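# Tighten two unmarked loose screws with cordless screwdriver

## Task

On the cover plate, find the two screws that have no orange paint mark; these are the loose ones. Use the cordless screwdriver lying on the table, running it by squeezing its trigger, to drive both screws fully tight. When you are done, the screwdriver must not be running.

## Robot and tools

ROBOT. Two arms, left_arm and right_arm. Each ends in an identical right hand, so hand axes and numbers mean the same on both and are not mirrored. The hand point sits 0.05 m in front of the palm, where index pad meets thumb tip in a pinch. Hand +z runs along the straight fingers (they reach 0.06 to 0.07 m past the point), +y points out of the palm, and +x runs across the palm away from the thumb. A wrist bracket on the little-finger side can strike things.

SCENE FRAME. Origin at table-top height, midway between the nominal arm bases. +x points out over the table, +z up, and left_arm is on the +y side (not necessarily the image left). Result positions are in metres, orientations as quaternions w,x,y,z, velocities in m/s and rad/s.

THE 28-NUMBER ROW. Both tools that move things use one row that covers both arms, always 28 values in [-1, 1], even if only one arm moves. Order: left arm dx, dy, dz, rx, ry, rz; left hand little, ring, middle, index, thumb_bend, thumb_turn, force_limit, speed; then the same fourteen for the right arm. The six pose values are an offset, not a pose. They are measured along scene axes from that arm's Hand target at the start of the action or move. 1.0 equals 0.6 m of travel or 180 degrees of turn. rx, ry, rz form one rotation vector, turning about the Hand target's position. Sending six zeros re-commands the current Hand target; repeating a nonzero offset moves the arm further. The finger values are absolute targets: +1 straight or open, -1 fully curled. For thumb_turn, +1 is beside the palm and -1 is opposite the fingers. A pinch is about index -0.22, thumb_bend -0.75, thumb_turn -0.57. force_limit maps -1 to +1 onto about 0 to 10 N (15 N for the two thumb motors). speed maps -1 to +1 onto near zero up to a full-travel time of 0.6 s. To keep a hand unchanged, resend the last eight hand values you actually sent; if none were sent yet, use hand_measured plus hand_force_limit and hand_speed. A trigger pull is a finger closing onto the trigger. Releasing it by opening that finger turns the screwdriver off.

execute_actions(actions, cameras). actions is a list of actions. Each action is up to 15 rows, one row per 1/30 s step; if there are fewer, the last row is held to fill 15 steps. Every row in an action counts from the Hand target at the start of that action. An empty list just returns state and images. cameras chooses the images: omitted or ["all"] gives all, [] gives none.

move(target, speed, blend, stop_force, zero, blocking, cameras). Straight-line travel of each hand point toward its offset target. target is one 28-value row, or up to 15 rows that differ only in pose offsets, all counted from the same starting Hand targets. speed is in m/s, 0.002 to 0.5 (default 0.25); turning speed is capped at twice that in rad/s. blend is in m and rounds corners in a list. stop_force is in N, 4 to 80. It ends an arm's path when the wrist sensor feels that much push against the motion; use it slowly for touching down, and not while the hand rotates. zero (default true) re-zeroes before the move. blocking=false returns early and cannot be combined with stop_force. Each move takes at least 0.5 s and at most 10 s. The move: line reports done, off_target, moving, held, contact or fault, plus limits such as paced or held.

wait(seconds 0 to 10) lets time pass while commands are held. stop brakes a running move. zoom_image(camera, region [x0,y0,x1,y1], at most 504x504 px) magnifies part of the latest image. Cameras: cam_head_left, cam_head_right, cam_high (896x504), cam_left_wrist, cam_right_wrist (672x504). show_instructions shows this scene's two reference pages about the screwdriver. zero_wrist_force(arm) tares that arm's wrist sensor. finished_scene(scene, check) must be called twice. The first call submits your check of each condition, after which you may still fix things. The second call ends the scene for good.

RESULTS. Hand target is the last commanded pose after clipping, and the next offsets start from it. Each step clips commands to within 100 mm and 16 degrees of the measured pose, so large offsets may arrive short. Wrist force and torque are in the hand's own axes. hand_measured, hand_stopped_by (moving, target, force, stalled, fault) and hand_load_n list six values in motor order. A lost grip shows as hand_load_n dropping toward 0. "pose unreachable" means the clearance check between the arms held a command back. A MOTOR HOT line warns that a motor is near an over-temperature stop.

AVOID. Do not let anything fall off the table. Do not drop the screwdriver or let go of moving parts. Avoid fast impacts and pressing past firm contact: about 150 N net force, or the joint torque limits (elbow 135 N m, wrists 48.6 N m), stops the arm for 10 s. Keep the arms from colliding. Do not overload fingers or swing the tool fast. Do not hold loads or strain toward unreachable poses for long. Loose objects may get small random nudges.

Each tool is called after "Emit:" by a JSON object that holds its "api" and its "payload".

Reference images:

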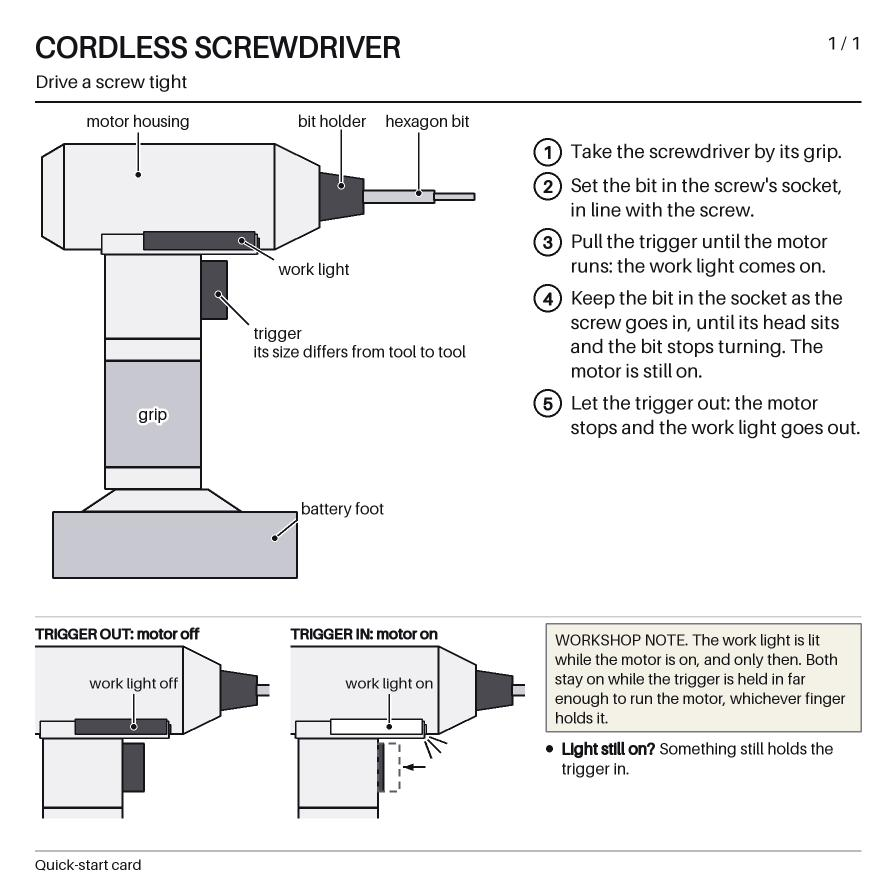

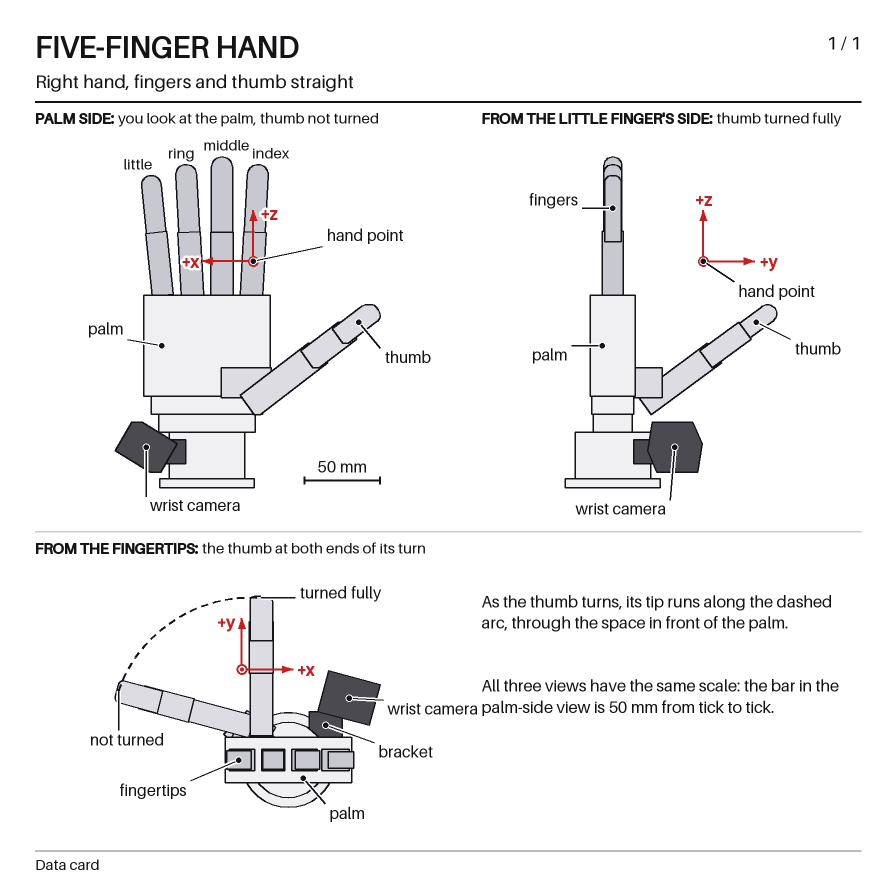

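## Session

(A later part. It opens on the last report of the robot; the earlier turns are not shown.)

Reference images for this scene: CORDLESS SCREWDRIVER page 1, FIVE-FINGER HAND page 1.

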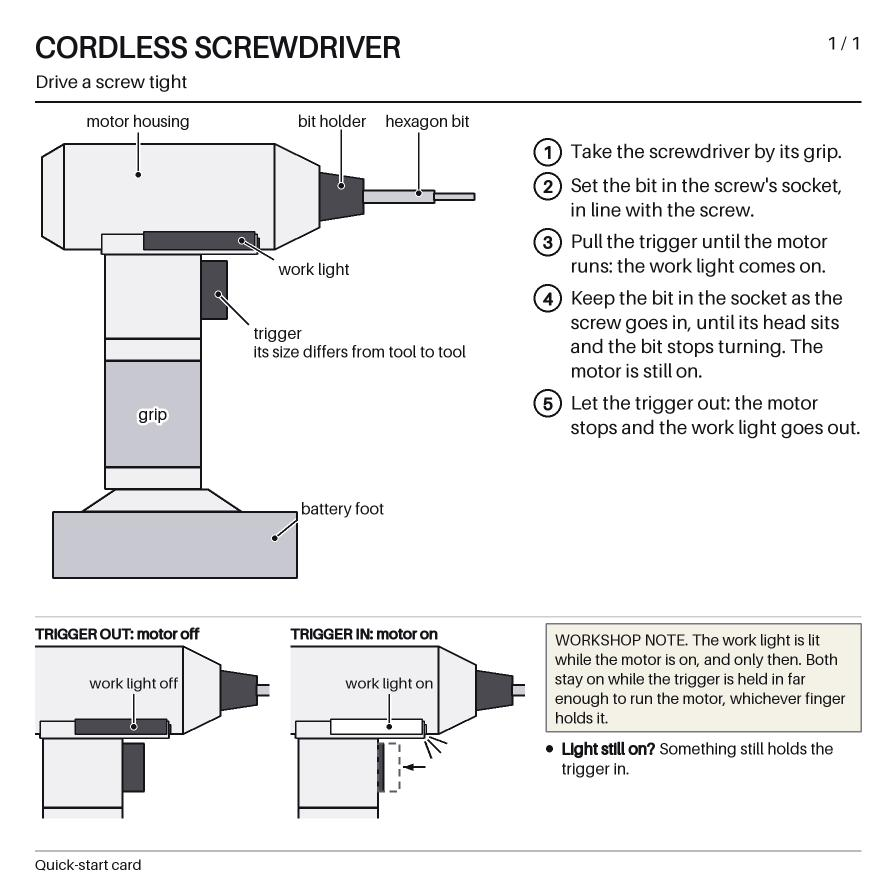

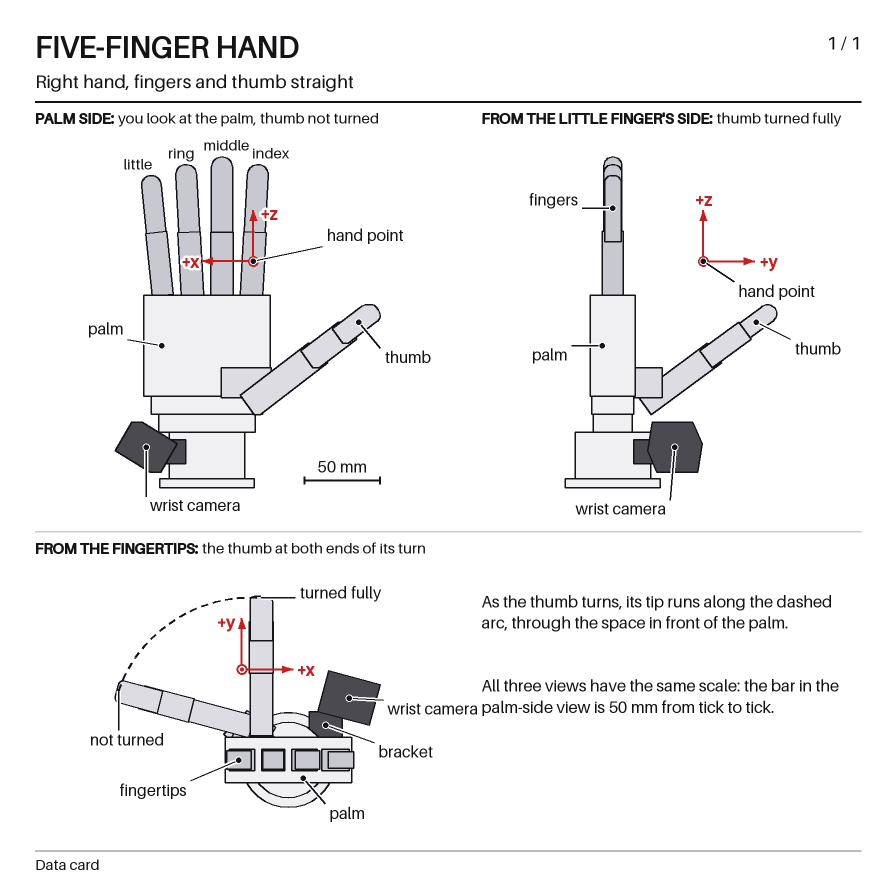

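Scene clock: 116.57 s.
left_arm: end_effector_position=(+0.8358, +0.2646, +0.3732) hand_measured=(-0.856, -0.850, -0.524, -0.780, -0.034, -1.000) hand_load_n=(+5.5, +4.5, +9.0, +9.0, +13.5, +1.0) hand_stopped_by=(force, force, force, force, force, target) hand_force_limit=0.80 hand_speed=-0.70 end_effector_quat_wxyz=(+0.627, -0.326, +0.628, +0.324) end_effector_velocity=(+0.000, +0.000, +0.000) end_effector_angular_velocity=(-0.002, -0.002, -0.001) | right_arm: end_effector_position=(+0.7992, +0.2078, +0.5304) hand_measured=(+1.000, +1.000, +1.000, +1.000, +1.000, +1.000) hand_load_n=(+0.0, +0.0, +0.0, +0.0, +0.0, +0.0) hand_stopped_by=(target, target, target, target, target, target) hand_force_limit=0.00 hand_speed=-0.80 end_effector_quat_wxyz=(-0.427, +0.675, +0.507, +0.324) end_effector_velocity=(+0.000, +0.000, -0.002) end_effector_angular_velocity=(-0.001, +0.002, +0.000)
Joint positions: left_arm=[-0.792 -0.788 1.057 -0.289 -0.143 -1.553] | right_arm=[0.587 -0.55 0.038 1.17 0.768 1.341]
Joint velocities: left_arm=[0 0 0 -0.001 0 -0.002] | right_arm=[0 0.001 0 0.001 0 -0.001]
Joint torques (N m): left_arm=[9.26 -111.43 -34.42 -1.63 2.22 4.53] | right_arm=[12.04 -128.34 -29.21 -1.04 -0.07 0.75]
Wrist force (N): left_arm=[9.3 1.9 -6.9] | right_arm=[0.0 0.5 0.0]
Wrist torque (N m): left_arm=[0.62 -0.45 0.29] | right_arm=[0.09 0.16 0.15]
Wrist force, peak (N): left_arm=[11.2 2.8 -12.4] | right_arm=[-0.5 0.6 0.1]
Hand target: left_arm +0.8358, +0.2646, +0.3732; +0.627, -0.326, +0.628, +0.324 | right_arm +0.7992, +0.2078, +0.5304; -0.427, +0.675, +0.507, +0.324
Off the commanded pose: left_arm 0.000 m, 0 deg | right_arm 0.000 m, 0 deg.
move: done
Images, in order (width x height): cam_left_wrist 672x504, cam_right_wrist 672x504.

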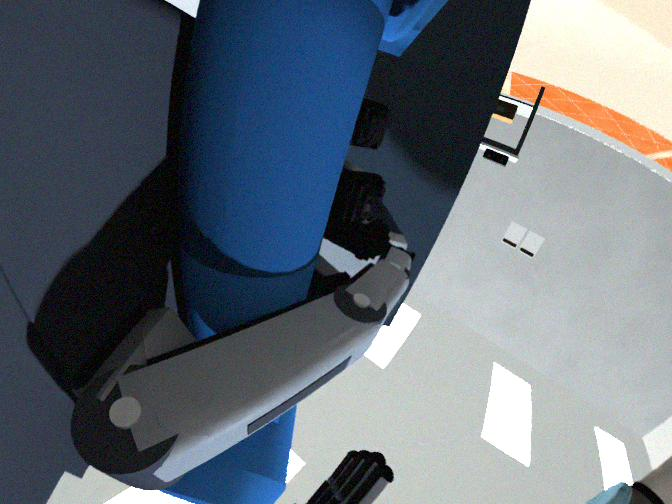

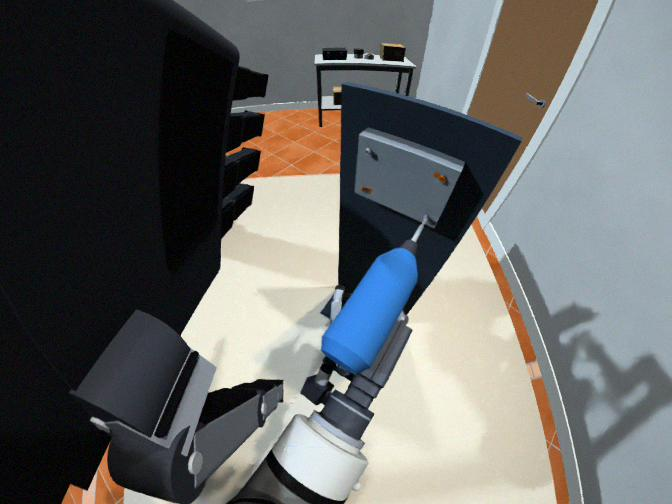

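Emit:
{"api": "wait", "payload": {"seconds": 0, "cameras": ["cam_head_left","cam_head_right","cam_high","cam_right_wrist"]}}

Emit:
{"api": "zoom_image", "payload": {"camera": "cam_head_left", "region": [300, 80, 440, 200]}}

Emit:
{"api": "zoom_image", "payload": {"camera": "cam_high", "region": [400, 120, 520, 280]}}

Emit:
{"api": "zoom_image", "payload": {"camera": "cam_right_wrist", "region": [310, 190, 450, 400]}}

Scene clock: 116.97 s.
left_arm: end_effector_position=(+0.8358, +0.2646, +0.3732) hand_measured=(-0.856, -0.850, -0.524, -0.780, -0.034, -1.000) hand_load_n=(+6.0, +4.5, +9.0, +9.0, +13.5, +1.0) hand_stopped_by=(force, force, force, force, force, target) hand_force_limit=0.80 hand_speed=-0.70 end_effector_quat_wxyz=(+0.627, -0.326, +0.628, +0.324) end_effector_velocity=(+0.000, -0.001, +0.000) end_effector_angular_velocity=(+0.000, -0.001, -0.001) | right_arm: end_effector_position=(+0.7992, +0.2078, +0.5304) hand_measured=(+1.000, +1.000, +1.000, +1.000, +1.000, +1.000) hand_load_n=(+0.0, +0.0, +0.0, +0.0, +0.0, +0.0) hand_stopped_by=(target, target, target, target, target, target) hand_force_limit=0.00 hand_speed=-0.80 end_effector_quat_wxyz=(-0.427, +0.675, +0.507, +0.324) end_effector_velocity=(+0.000, +0.000, +0.000) end_effector_angular_velocity=(-0.001, +0.002, +0.000)
Joint positions: left_arm=[-0.792 -0.788 1.057 -0.289 -0.143 -1.553] | right_arm=[0.587 -0.55 0.038 1.17 0.768 1.341]
Joint velocities: left_arm=[-0.001 0 0 0 0 0] | right_arm=[0 0 0 0.001 0 0.001]
Joint torques (N m): left_arm=[3.19 -113.53 -35.11 -2.09 1.52 3.89] | right_arm=[12.98 -127.99 -29.56 -0.97 -0.01 0.69]
Wrist force (N): left_arm=[9.4 2.1 -6.8] | right_arm=[0.0 -0.1 0.0]
Wrist torque (N m): left_arm=[0.65 -0.46 0.29] | right_arm=[0.00 0.16 0.13]
Wrist force, peak (N): left_arm=[9.4 1.9 -7.4] | right_arm=[0.0 0.7 0.2]
Hand target: left_arm +0.8358, +0.2646, +0.3732; +0.627, -0.326, +0.628, +0.324 | right_arm +0.7992, +0.2078, +0.5304; -0.427, +0.675, +0.507, +0.324
Off the commanded pose: left_arm 0.000 m, 0 deg | right_arm 0.000 m, 0 deg.
Images, in order (width x height): cam_head_left 896x504, cam_head_right 896x504, cam_high 896x504, cam_right_wrist 672x504.

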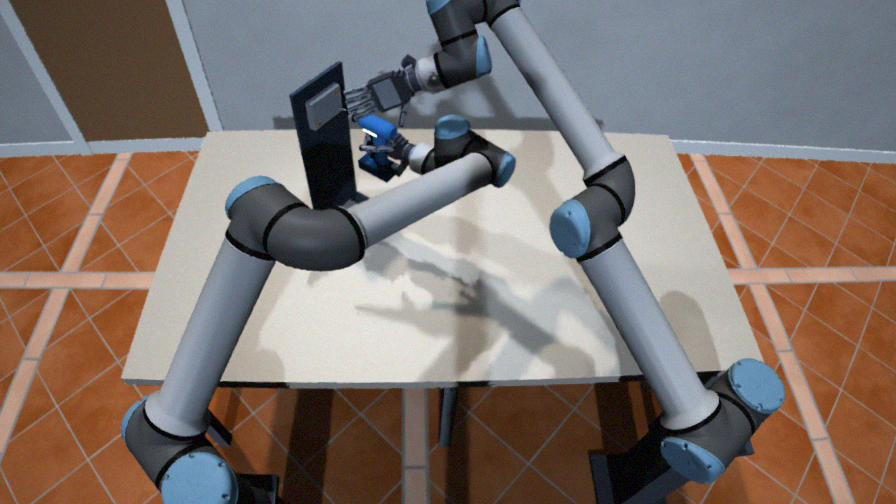

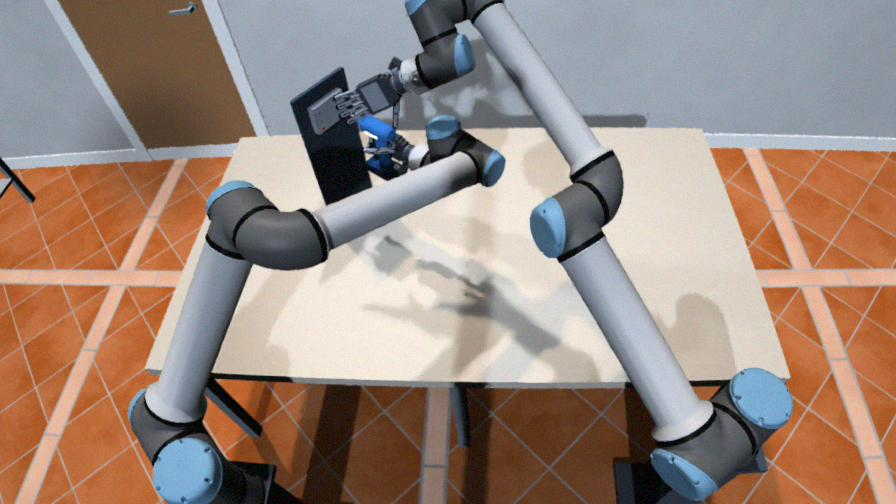

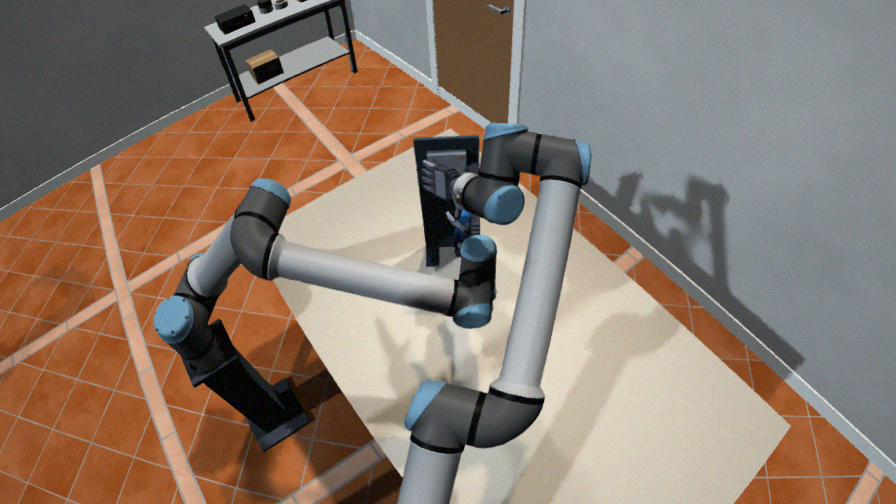

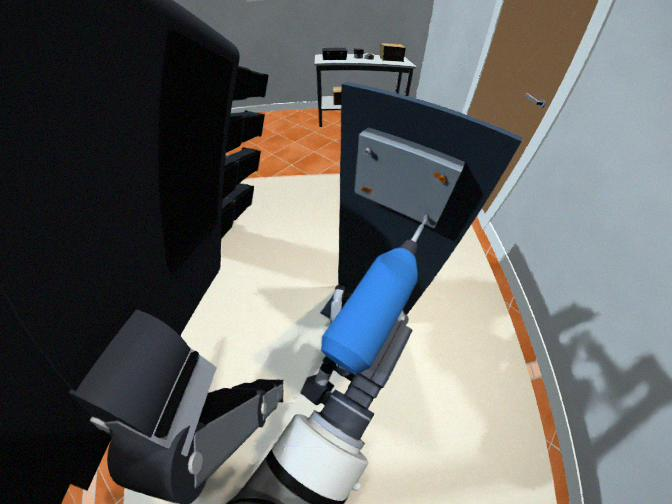

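Scaled by 3.600.

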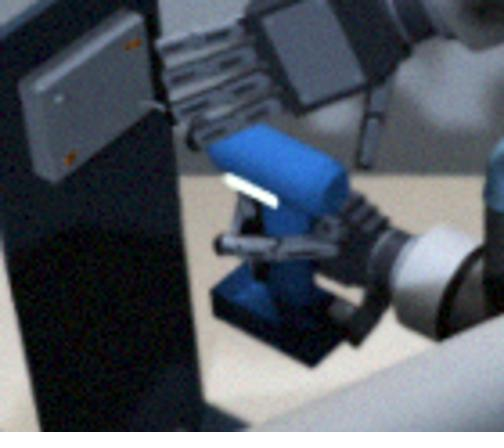

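Scaled by 3.150.

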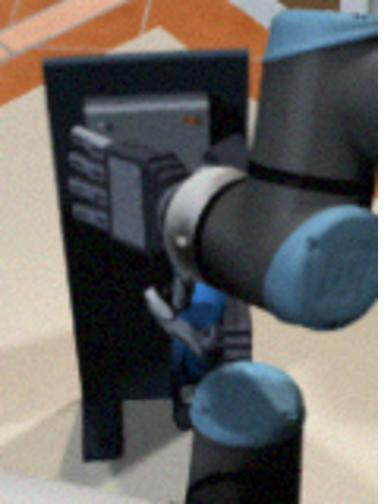

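Scaled by 2.400 from the camera's 672x504 image, which has a finer 960x720 frame.

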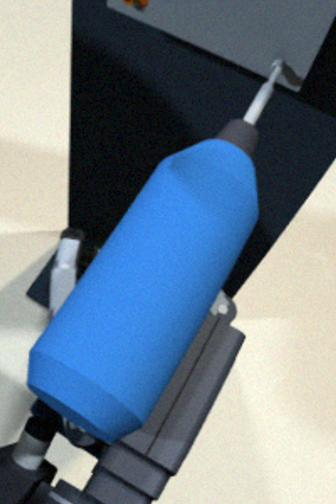

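Emit:
{"api": "wait", "payload": {"seconds": 0.1, "cameras": ["cam_right_wrist","cam_head_left"]}}

Scene clock: 117.73 s.
left_arm: end_effector_position=(+0.8358, +0.2646, +0.3732) hand_measured=(-0.856, -0.850, -0.524, -0.780, -0.034, -1.000) hand_load_n=(+5.5, +4.0, +9.5, +9.0, +14.0, +1.0) hand_stopped_by=(force, force, force, force, force, target) hand_force_limit=0.80 hand_speed=-0.70 end_effector_quat_wxyz=(+0.627, -0.326, +0.628, +0.324) end_effector_velocity=(+0.000, +0.001, +0.000) end_effector_angular_velocity=(+0.000, -0.001, +0.001) | right_arm: end_effector_position=(+0.7992, +0.2078, +0.5304) hand_measured=(+1.000, +1.000, +1.000, +1.000, +1.000, +1.000) hand_load_n=(+0.0, +0.0, +0.0, +0.0, +0.0, +0.0) hand_stopped_by=(target, target, target, target, target, target) hand_force_limit=0.00 hand_speed=-0.80 end_effector_quat_wxyz=(-0.427, +0.675, +0.507, +0.324) end_effector_velocity=(+0.000, +0.000, +0.000) end_effector_angular_velocity=(+0.000, +0.000, +0.000)
Joint positions: left_arm=[-0.792 -0.788 1.057 -0.289 -0.143 -1.553] | right_arm=[0.587 -0.55 0.038 1.17 0.768 1.341]
Joint velocities: left_arm=[0.001 0 0 0.001 0 -0.001] | right_arm=[0 0 0 0 0 0]
Joint torques (N m): left_arm=[-5.11 -114.45 -35.19 -1.52 1.17 4.01] | right_arm=[12.52 -127.82 -29.76 -0.75 0 0.82]
Wrist force (N): left_arm=[9.0 1.9 -6.8] | right_arm=[0.0 0.0 0.3]
Wrist torque (N m): left_arm=[0.62 -0.41 0.27] | right_arm=[-0.01 0.15 0.13]
Wrist force, peak (N): left_arm=[9.5 2.0 -7.2] | right_arm=[-0.5 0.3 0.5]
Hand target: left_arm +0.8358, +0.2646, +0.3732; +0.627, -0.326, +0.628, +0.324 | right_arm +0.7992, +0.2078, +0.5304; -0.427, +0.675, +0.507, +0.324
Off the commanded pose: left_arm 0.000 m, 0 deg | right_arm 0.000 m, 0 deg.
wait: 0.10 s; at rest from the start
Images, in order (width x height): cam_head_left 896x504, cam_right_wrist 672x504.

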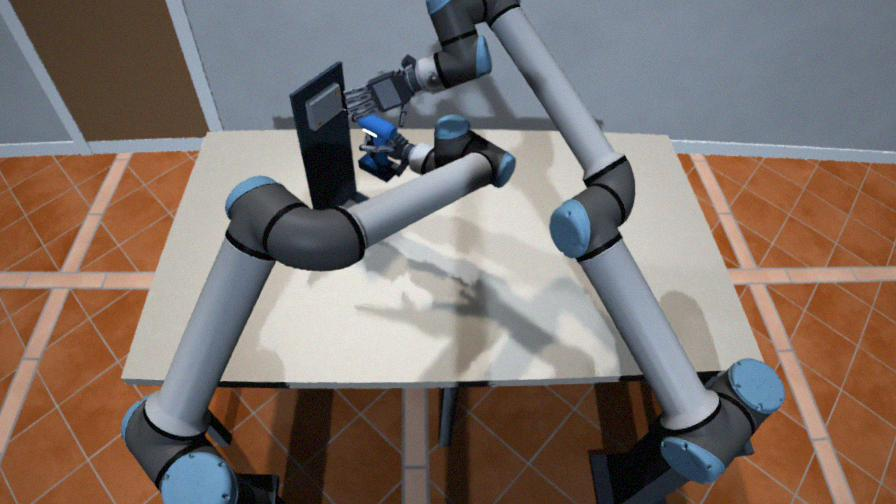

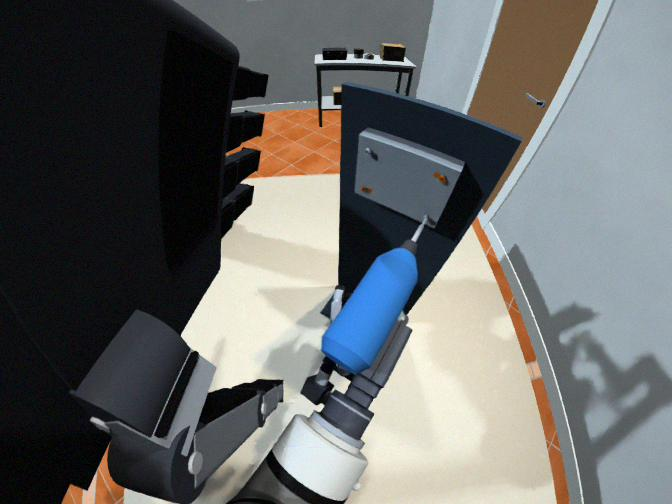

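Emit:
{"api": "move", "payload": {"target": [[-0.000842,0.00141,0,0,0,0,-0.98,-0.98,-0.98,-1,-0.98,-1,0.8,-0.7,0,0,0,0,0,0,1,1,1,1,1,1,0,-0.8],[-0.000842,0.00141,-0.00167,0,0,0,-0.98,-0.98,-0.98,-1,-0.98,-1,0.8,-0.7,0,0,0,0,0,0,1,1,1,1,1,1,0,-0.8]], "speed": 0.0025, "cameras": ["cam_right_wrist"]}}

Emit:
{"api": "zoom_image", "payload": {"camera": "cam_right_wrist", "region": [405, 200, 445, 230]}}

Scene clock: 118.90 s.
left_arm: end_effector_position=(+0.8353, +0.2654, +0.3723) hand_measured=(-0.856, -0.850, -0.524, -0.780, -0.034, -1.000) hand_load_n=(+6.0, +4.0, +9.0, +9.0, +14.0, +0.5) hand_stopped_by=(force, force, force, force, force, target) hand_force_limit=0.80 hand_speed=-0.70 end_effector_quat_wxyz=(+0.627, -0.326, +0.628, +0.324) end_effector_velocity=(+0.000, +0.000, -0.001) end_effector_angular_velocity=(+0.001, +0.001, +0.000) | right_arm: end_effector_position=(+0.7992, +0.2078, +0.5304) hand_measured=(+1.000, +1.000, +1.000, +1.000, +1.000, +1.000) hand_load_n=(+0.0, +0.0, +0.0, +0.0, +0.0, +0.0) hand_stopped_by=(target, target, target, target, target, target) hand_force_limit=0.00 hand_speed=-0.80 end_effector_quat_wxyz=(-0.427, +0.675, +0.507, +0.324) end_effector_velocity=(+0.000, +0.000, +0.001) end_effector_angular_velocity=(+0.001, -0.001, +0.000)
Joint positions: left_arm=[-0.792 -0.789 1.061 -0.292 -0.143 -1.553] | right_arm=[0.587 -0.55 0.038 1.17 0.768 1.341]
Joint velocities: left_arm=[0 0.001 0 0 0 0] | right_arm=[0 -0.001 0 0 0 0]
Joint torques (N m): left_arm=[19.39 -85.39 -36.18 -2.69 1.38 0.71] | right_arm=[12.13 -127.62 -29.65 -0.72 0.07 0.82]
Wrist force (N): left_arm=[9.6 2.3 -13.3] | right_arm=[0.2 0.0 0.2]
Wrist torque (N m): left_arm=[0.82 -0.68 0.28] | right_arm=[-0.01 0.11 0.14]
Wrist force, peak (N): left_arm=[9.8 2.7 -13.4] | right_arm=[0.5 0.5 0.4]
Hand target: left_arm +0.8353, +0.2654, +0.3722; +0.627, -0.326, +0.628, +0.324 | right_arm +0.7992, +0.2078, +0.5304; -0.427, +0.675, +0.507, +0.324
Off the commanded pose: left_arm 0.000 m, 0 deg | right_arm 0.000 m, 0 deg.
move: done
Images, in order (width x height): cam_right_wrist 672x504.

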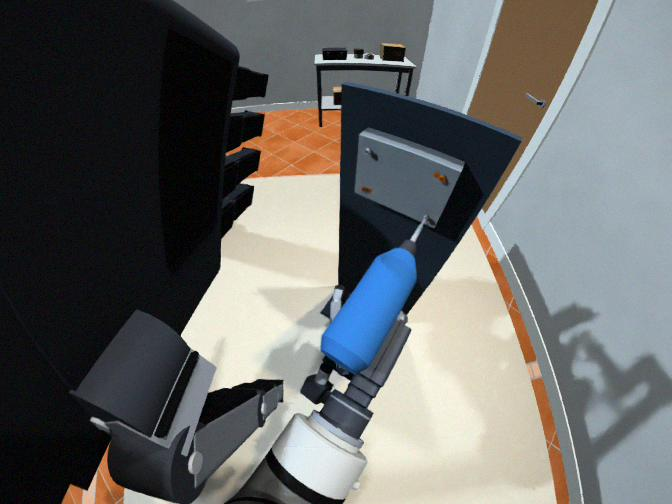

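Scaled by 12.600 from the camera's 672x504 image, which has a finer 960x720 frame.

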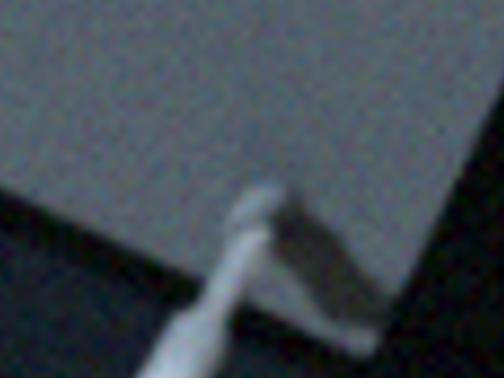

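Emit:
{"api": "move", "payload": {"target": [-0.0000,0.000,-0.00167,0,0,0,-0.98,-0.98,-0.98,-1,-0.98,-1,0.8,-0.7,0,0,0,0,0,0,1,1,1,1,1,1,0,-0.8], "speed": 0.0025, "cameras": []}}

Emit:
{"api": "move", "payload": {"target": [-0.0000,0.000,-0.00167,0,0,0,-0.98,-0.98,-0.98,-1,-0.98,-1,0.8,-0.7,0,0,0,0,0,0,1,1,1,1,1,1,0,-0.8], "speed": 0.0025, "cameras": ["cam_right_wrist"]}}

Emit:
{"api": "zoom_image", "payload": {"camera": "cam_right_wrist", "region": [405, 200, 445, 230]}}

Scene clock: 119.83 s.
left_arm: end_effector_position=(+0.8353, +0.2654, +0.3712) hand_measured=(-0.856, -0.850, -0.524, -0.780, -0.034, -1.000) hand_load_n=(+6.5, +4.0, +9.0, +8.5, +14.0, +0.5) hand_stopped_by=(force, force, force, force, force, target) hand_force_limit=0.80 hand_speed=-0.70 end_effector_quat_wxyz=(+0.627, -0.326, +0.628, +0.324) end_effector_velocity=(+0.000, +0.001, +0.000) end_effector_angular_velocity=(+0.000, +0.000, +0.001) | right_arm: end_effector_position=(+0.7992, +0.2078, +0.5304) hand_measured=(+1.000, +1.000, +1.000, +1.000, +1.000, +1.000) hand_load_n=(+0.0, +0.0, +0.0, +0.0, +0.0, +0.0) hand_stopped_by=(target, target, target, target, target, target) hand_force_limit=0.00 hand_speed=-0.80 end_effector_quat_wxyz=(-0.427, +0.675, +0.507, +0.324) end_effector_velocity=(+0.000, +0.000, -0.001) end_effector_angular_velocity=(+0.000, +0.000, +0.001)
Joint positions: left_arm=[-0.792 -0.789 1.062 -0.293 -0.143 -1.553] | right_arm=[0.587 -0.55 0.038 1.17 0.768 1.341]
Joint velocities: left_arm=[0.001 0 0 0 0 0] | right_arm=[0 0.001 0 0 0 0]
Joint torques (N m): left_arm=[19.37 -83.73 -34.66 -2.3 -0.34 1.64] | right_arm=[12.35 -127.19 -30.03 -0.77 -0.01 0.87]
Wrist force (N): left_arm=[10.7 2.2 -15.2] | right_arm=[0.2 0.0 0.4]
Wrist torque (N m): left_arm=[0.88 -0.64 0.32] | right_arm=[-0.01 0.11 0.15]
Wrist force, peak (N): left_arm=[10.9 2.2 -15.1] | right_arm=[-0.2 0.5 0.4]
Hand target: left_arm +0.8353, +0.2654, +0.3712; +0.627, -0.326, +0.628, +0.324 | right_arm +0.7992, +0.2078, +0.5304; -0.427, +0.675, +0.507, +0.324
Off the commanded pose: left_arm 0.000 m, 0 deg | right_arm 0.000 m, 0 deg.
move: done
No camera images: "cameras" was empty.

Scene clock: 120.53 s.
left_arm: end_effector_position=(+0.8353, +0.2654, +0.3702) hand_measured=(-0.856, -0.850, -0.524, -0.780, -0.034, -1.000) hand_load_n=(+5.5, +4.0, +9.0, +9.0, +14.0, +0.5) hand_stopped_by=(force, force, force, force, force, target) hand_force_limit=0.80 hand_speed=-0.70 end_effector_quat_wxyz=(+0.627, -0.326, +0.628, +0.324) end_effector_velocity=(+0.000, +0.000, +0.000) end_effector_angular_velocity=(+0.000, +0.000, +0.000) | right_arm: end_effector_position=(+0.7992, +0.2078, +0.5304) hand_measured=(+1.000, +1.000, +1.000, +1.000, +1.000, +1.000) hand_load_n=(+0.0, +0.0, +0.0, +0.0, +0.0, +0.0) hand_stopped_by=(target, target, target, target, target, target) hand_force_limit=0.00 hand_speed=-0.80 end_effector_quat_wxyz=(-0.427, +0.675, +0.507, +0.324) end_effector_velocity=(-0.001, +0.000, +0.002) end_effector_angular_velocity=(+0.000, -0.001, +0.000)
Joint positions: left_arm=[-0.792 -0.788 1.063 -0.295 -0.143 -1.553] | right_arm=[0.587 -0.55 0.038 1.17 0.768 1.341]
Joint velocities: left_arm=[0 0 0 0 0 0] | right_arm=[0 -0.001 0 0.001 0 0]
Joint torques (N m): left_arm=[16.7 -86.03 -34.49 -2.67 -0.29 1.88] | right_arm=[12.31 -127.66 -29.87 -0.68 -0.02 0.66]
Wrist force (N): left_arm=[10.8 3.3 -14.0] | right_arm=[0.1 0.2 0.1]
Wrist torque (N m): left_arm=[0.80 -0.63 0.29] | right_arm=[0.02 0.13 0.14]
Wrist force, peak (N): left_arm=[11.0 2.1 -15.2] | right_arm=[-0.2 0.6 0.0]
Hand target: left_arm +0.8353, +0.2654, +0.3702; +0.627, -0.326, +0.628, +0.324 | right_arm +0.7992, +0.2078, +0.5304; -0.427, +0.675, +0.507, +0.324
Off the commanded pose: left_arm 0.000 m, 0 deg | right_arm 0.000 m, 0 deg.
move: done
Images, in order (width x height): cam_right_wrist 672x504.

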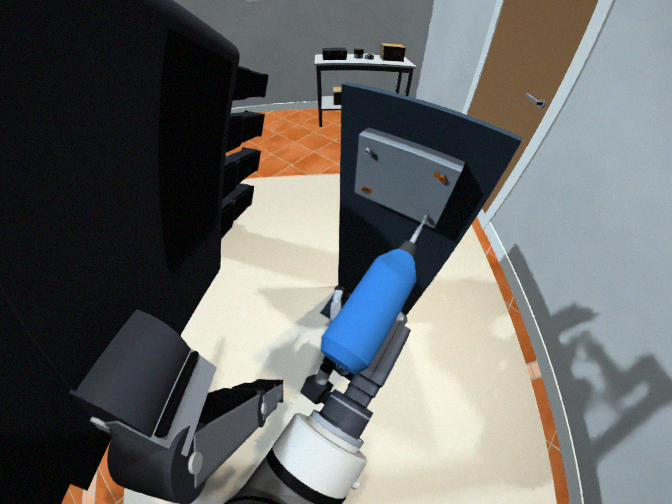

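Scaled by 12.600 from the camera's 672x504 image, which has a finer 960x720 frame.

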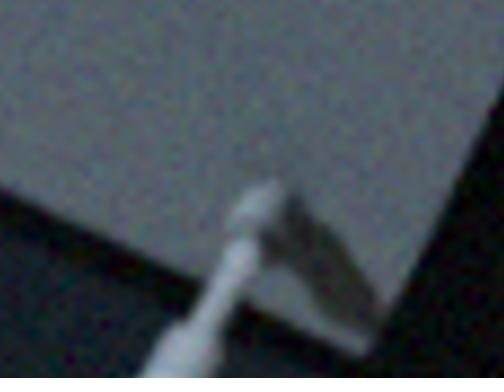

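Emit:
{"api": "move", "payload": {"target": [-0.00095,0.00067,0,0,0,0,-0.98,-0.98,-0.98,-1,-0.98,-1,0.8,-0.7,0,0,0,0,0,0,1,1,1,1,1,1,0,-0.8], "speed": 0.0025, "cameras": ["cam_right_wrist"]}}

Emit:
{"api": "zoom_image", "payload": {"camera": "cam_right_wrist", "region": [405, 200, 445, 230]}}

Scene clock: 121.50 s.
left_arm: end_effector_position=(+0.8347, +0.2659, +0.3702) hand_measured=(-0.856, -0.850, -0.524, -0.780, -0.034, -1.000) hand_load_n=(+6.0, +4.0, +9.0, +9.0, +14.0, +0.5) hand_stopped_by=(force, force, force, force, force, target) hand_force_limit=0.80 hand_speed=-0.70 end_effector_quat_wxyz=(+0.627, -0.326, +0.628, +0.324) end_effector_velocity=(+0.000, +0.000, +0.000) end_effector_angular_velocity=(+0.000, +0.001, +0.000) | right_arm: end_effector_position=(+0.7992, +0.2078, +0.5304) hand_measured=(+1.000, +1.000, +1.000, +1.000, +1.000, +1.000) hand_load_n=(+0.0, +0.0, +0.0, +0.0, +0.0, +0.0) hand_stopped_by=(target, target, target, target, target, target) hand_force_limit=0.00 hand_speed=-0.80 end_effector_quat_wxyz=(-0.427, +0.675, +0.507, +0.324) end_effector_velocity=(+0.001, +0.000, -0.002) end_effector_angular_velocity=(-0.001, +0.002, +0.000)
Joint positions: left_arm=[-0.792 -0.79 1.065 -0.296 -0.143 -1.553] | right_arm=[0.587 -0.55 0.038 1.17 0.768 1.341]
Joint velocities: left_arm=[0 0 0 0 0 0] | right_arm=[0 0.002 0 0 0 0]
Joint torques (N m): left_arm=[0.7 -119.14 -34.1 -1.97 -1.11 1.26] | right_arm=[12.46 -128.39 -30.11 -0.67 0 0.64]
Wrist force (N): left_arm=[11.0 2.1 -16.8] | right_arm=[0.0 0.2 0.2]
Wrist torque (N m): left_arm=[0.87 -0.79 0.32] | right_arm=[0.04 0.14 0.13]
Wrist force, peak (N): left_arm=[11.3 2.6 -18.7] | right_arm=[0.2 0.6 0.3]
Hand target: left_arm +0.8347, +0.2658, +0.3702; +0.627, -0.326, +0.628, +0.324 | right_arm +0.7992, +0.2078, +0.5304; -0.427, +0.675, +0.507, +0.324
Off the commanded pose: left_arm 0.000 m, 0 deg | right_arm 0.000 m, 0 deg.
move: done
Images, in order (width x height): cam_right_wrist 672x504.

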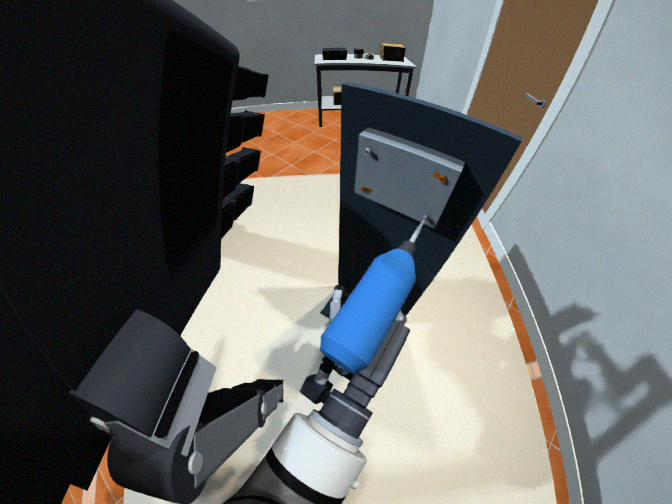

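Scaled by 12.600 from the camera's 672x504 image, which has a finer 960x720 frame.

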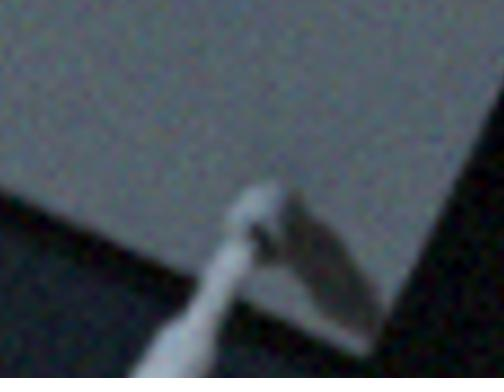

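Emit:
{"api": "move", "payload": {"target": [[0.0013,-0.00092,0,0,0,0,-0.98,-0.98,-0.98,-1,-0.98,-1,0.8,-0.7,0,0,0,0,0,0,1,1,1,1,1,1,0,-0.8],[0.0013,-0.00092,0.0033,0,0,0,-0.98,-0.98,-0.98,-1,-0.98,-1,0.8,-0.7,0,0,0,0,0,0,1,1,1,1,1,1,0,-0.8]], "speed": 0.0025, "cameras": ["cam_right_wrist"]}}

Emit:
{"api": "zoom_image", "payload": {"camera": "cam_right_wrist", "region": [405, 200, 445, 230]}}

Scene clock: 123.37 s.
left_arm: end_effector_position=(+0.8355, +0.2653, +0.3722) hand_measured=(-0.856, -0.850, -0.524, -0.780, -0.034, -1.000) hand_load_n=(+6.0, +4.0, +8.5, +9.0, +14.0, +0.5) hand_stopped_by=(force, force, force, force, force, target) hand_force_limit=0.80 hand_speed=-0.70 end_effector_quat_wxyz=(+0.627, -0.326, +0.628, +0.324) end_effector_velocity=(+0.000, +0.000, +0.000) end_effector_angular_velocity=(+0.001, +0.001, +0.000) | right_arm: end_effector_position=(+0.7992, +0.2078, +0.5304) hand_measured=(+1.000, +1.000, +1.000, +1.000, +1.000, +1.000) hand_load_n=(+0.0, +0.0, +0.0, +0.0, +0.0, +0.0) hand_stopped_by=(target, target, target, target, target, target) hand_force_limit=0.00 hand_speed=-0.80 end_effector_quat_wxyz=(-0.427, +0.675, +0.507, +0.324) end_effector_velocity=(-0.001, -0.001, +0.001) end_effector_angular_velocity=(+0.000, +0.000, +0.000)
Joint positions: left_arm=[-0.792 -0.789 1.06 -0.291 -0.143 -1.553] | right_arm=[0.587 -0.55 0.038 1.17 0.768 1.341]
Joint velocities: left_arm=[-0.001 0 0 0.001 0 0.001] | right_arm=[0 -0.001 0 0.002 0 0]
Joint torques (N m): left_arm=[17.79 -117.43 -54.21 3.86 2.43 -2.44] | right_arm=[11.98 -127.63 -30.29 -0.64 -0.08 0.53]
Wrist force (N): left_arm=[9.8 2.1 -13.1] | right_arm=[0.0 0.0 0.1]
Wrist torque (N m): left_arm=[0.81 -0.78 0.31] | right_arm=[0.00 0.14 0.14]
Wrist force, peak (N): left_arm=[11.4 2.5 -17.0] | right_arm=[-0.2 0.6 0.4]
Hand target: left_arm +0.8355, +0.2653, +0.3722; +0.627, -0.326, +0.628, +0.324 | right_arm +0.7992, +0.2078, +0.5304; -0.427, +0.675, +0.507, +0.324
Off the commanded pose: left_arm 0.000 m, 0 deg | right_arm 0.000 m, 0 deg.
move: done
Images, in order (width x height): cam_right_wrist 672x504.

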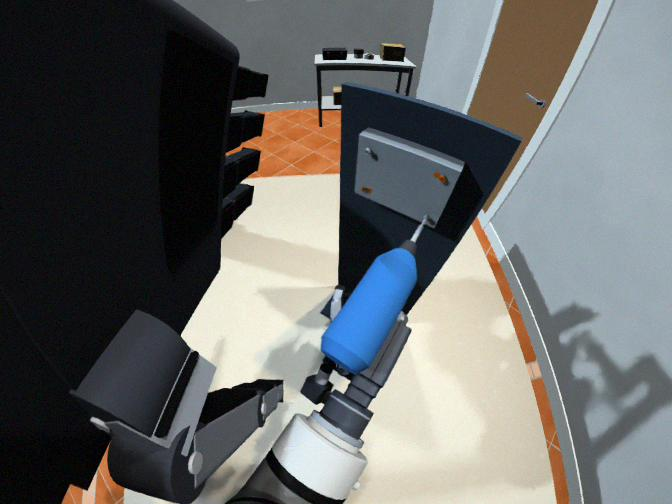

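Scaled by 12.600 from the camera's 672x504 image, which has a finer 960x720 frame.

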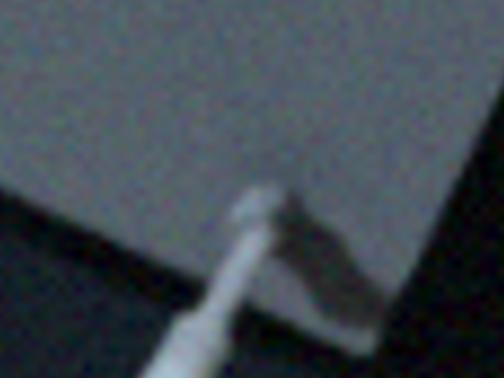

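Emit:
{"api": "move", "payload": {"target": [[0.00068,-0.00048,0,0,0,0,-0.98,-0.98,-0.98,-1,-0.98,-1,0.8,-0.7,0,0,0,0,0,0,1,1,1,1,1,1,0,-0.8],[0.00068,-0.00048,-0.005,0,0,0,-0.98,-0.98,-0.98,-1,-0.98,-1,0.8,-0.7,0,0,0,0,0,0,1,1,1,1,1,1,0,-0.8]], "speed": 0.0025, "cameras": ["cam_right_wrist"]}}

Emit:
{"api": "zoom_image", "payload": {"camera": "cam_right_wrist", "region": [405, 200, 445, 230]}}

Scene clock: 125.17 s.
left_arm: end_effector_position=(+0.8359, +0.2650, +0.3692) hand_measured=(-0.856, -0.850, -0.524, -0.780, -0.034, -1.000) hand_load_n=(+6.0, +4.0, +9.0, +9.0, +14.0, +0.5) hand_stopped_by=(force, force, force, force, force, target) hand_force_limit=0.80 hand_speed=-0.70 end_effector_quat_wxyz=(+0.627, -0.326, +0.628, +0.324) end_effector_velocity=(+0.000, -0.001, +0.001) end_effector_angular_velocity=(+0.000, +0.000, -0.001) | right_arm: end_effector_position=(+0.7992, +0.2078, +0.5304) hand_measured=(+1.000, +1.000, +1.000, +1.000, +1.000, +1.000) hand_load_n=(+0.0, +0.0, +0.0, +0.0, +0.0, +0.0) hand_stopped_by=(target, target, target, target, target, target) hand_force_limit=0.00 hand_speed=-0.80 end_effector_quat_wxyz=(-0.427, +0.675, +0.507, +0.324) end_effector_velocity=(-0.001, +0.000, +0.002) end_effector_angular_velocity=(+0.001, -0.001, +0.000)
Joint positions: left_arm=[-0.792 -0.786 1.062 -0.295 -0.143 -1.553] | right_arm=[0.587 -0.55 0.038 1.17 0.768 1.341]
Joint velocities: left_arm=[-0.001 -0.001 0 0 0 0] | right_arm=[0 -0.001 0 0 0 0]
Joint torques (N m): left_arm=[17.59 -81.06 -33.64 -2.44 1.24 -0.46] | right_arm=[12.31 -126.88 -30.2 -0.67 0.05 0.79]
Wrist force (N): left_arm=[9.0 2.7 -11.6] | right_arm=[-0.2 0.6 0.2]
Wrist torque (N m): left_arm=[0.66 -0.70 0.23] | right_arm=[0.08 0.18 0.14]
Wrist force, peak (N): left_arm=[10.7 3.1 -13.9] | right_arm=[-0.1 0.5 0.4]
Hand target: left_arm +0.8359, +0.2650, +0.3692; +0.627, -0.326, +0.628, +0.324 | right_arm +0.7992, +0.2078, +0.5304; -0.427, +0.675, +0.507, +0.324
Off the commanded pose: left_arm 0.000 m, 0 deg | right_arm 0.000 m, 0 deg.
move: done
Images, in order (width x height): cam_right_wrist 672x504.

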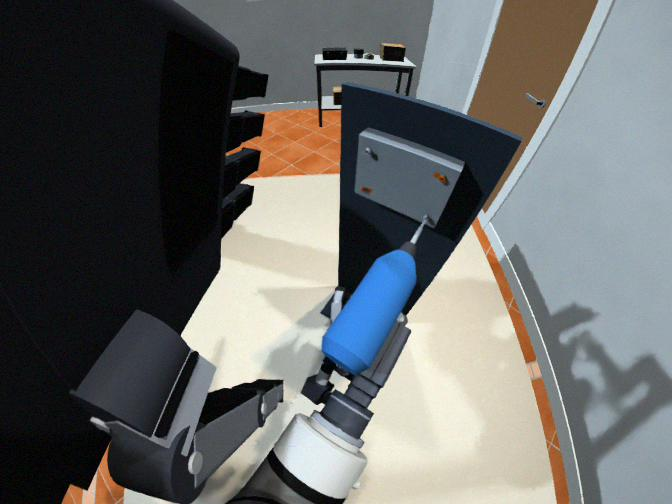

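Scaled by 12.600 from the camera's 672x504 image, which has a finer 960x720 frame.

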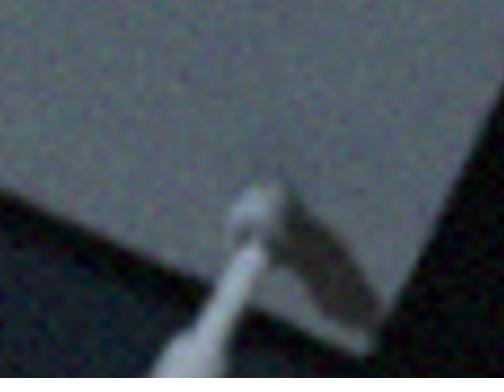

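Emit:
{"api": "zoom_image", "payload": {"camera": "cam_right_wrist", "region": [417, 210, 433, 222]}}

Scaled by 31.500 from the camera's 672x504 image, which has a finer 960x720 frame.

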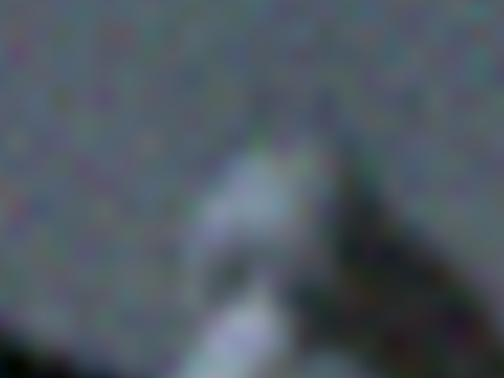

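Emit:
{"api": "wait", "payload": {"seconds": 0.05, "cameras": ["cam_left_wrist","cam_high","cam_head_right"]}}

Scene clock: 125.63 s.
left_arm: end_effector_position=(+0.8359, +0.2650, +0.3692) hand_measured=(-0.856, -0.850, -0.524, -0.780, -0.034, -1.000) hand_load_n=(+6.0, +4.0, +8.5, +9.0, +14.0, +0.5) hand_stopped_by=(force, force, force, force, force, target) hand_force_limit=0.80 hand_speed=-0.70 end_effector_quat_wxyz=(+0.627, -0.326, +0.628, +0.324) end_effector_velocity=(+0.000, +0.001, +0.000) end_effector_angular_velocity=(-0.001, +0.000, +0.001) | right_arm: end_effector_position=(+0.7992, +0.2078, +0.5304) hand_measured=(+1.000, +1.000, +1.000, +1.000, +1.000, +1.000) hand_load_n=(+0.0, +0.0, +0.0, +0.0, +0.0, +0.0) hand_stopped_by=(target, target, target, target, target, target) hand_force_limit=0.00 hand_speed=-0.80 end_effector_quat_wxyz=(-0.427, +0.675, +0.507, +0.324) end_effector_velocity=(+0.000, +0.000, +0.002) end_effector_angular_velocity=(+0.002, -0.001, +0.000)
Joint positions: left_arm=[-0.792 -0.786 1.062 -0.295 -0.143 -1.553] | right_arm=[0.587 -0.55 0.038 1.17 0.768 1.341]
Joint velocities: left_arm=[0.001 -0.001 0 -0.001 0 0.001] | right_arm=[0 -0.001 0 -0.001 0 0]
Joint torques (N m): left_arm=[14.72 -89.9 -36.62 -1.8 0.97 2.57] | right_arm=[12.32 -128.22 -31.05 -0.5 0.13 0.75]
Wrist force (N): left_arm=[9.1 3.5 -10.9] | right_arm=[0.4 -0.1 0.1]
Wrist torque (N m): left_arm=[0.60 -0.70 0.21] | right_arm=[-0.01 0.09 0.15]
Wrist force, peak (N): left_arm=[9.2 3.3 -11.7] | right_arm=[0.2 0.6 0.1]
Hand target: left_arm +0.8359, +0.2650, +0.3692; +0.627, -0.326, +0.628, +0.324 | right_arm +0.7992, +0.2078, +0.5304; -0.427, +0.675, +0.507, +0.324
Off the commanded pose: left_arm 0.000 m, 0 deg | right_arm 0.000 m, 0 deg.
wait: 0.07 s; at rest from the start
Images, in order (width x height): cam_head_right 896x504, cam_high 896x504, cam_left_wrist 672x504.

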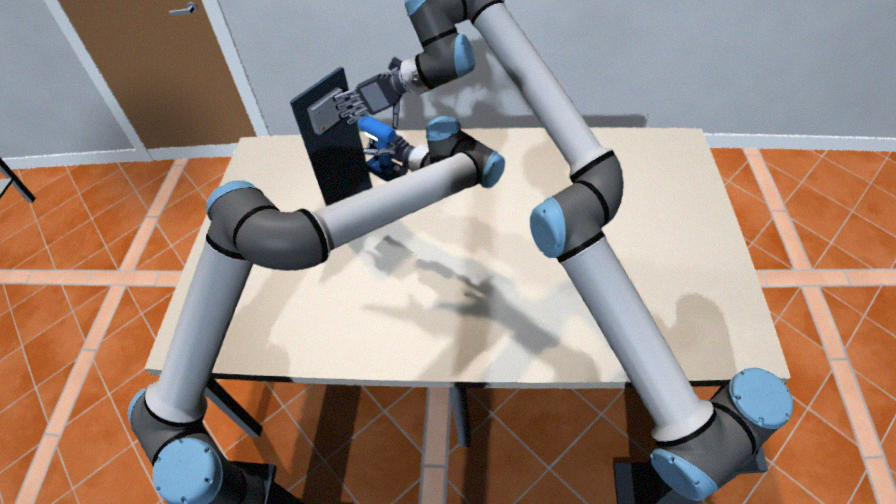

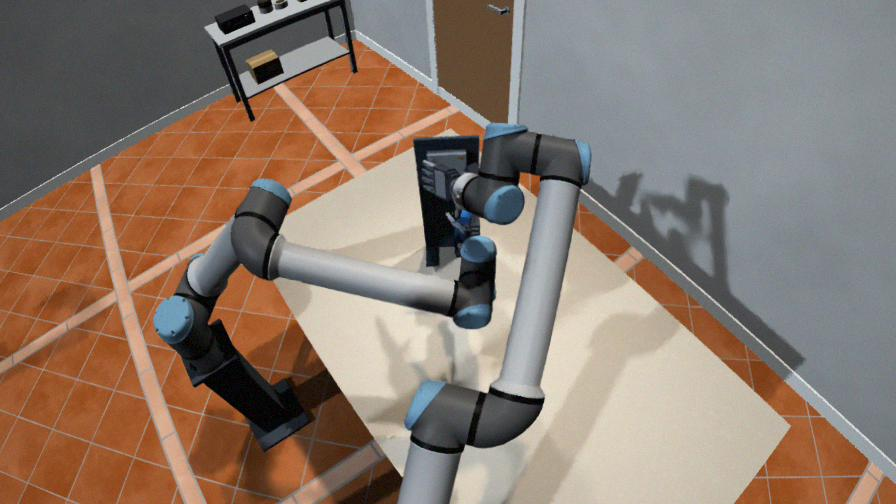

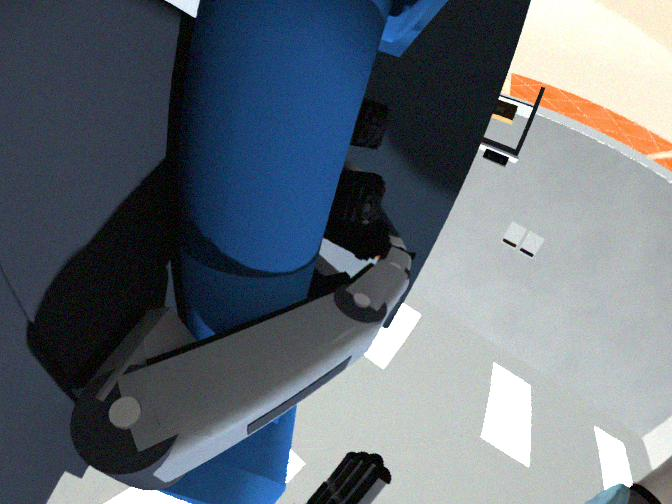

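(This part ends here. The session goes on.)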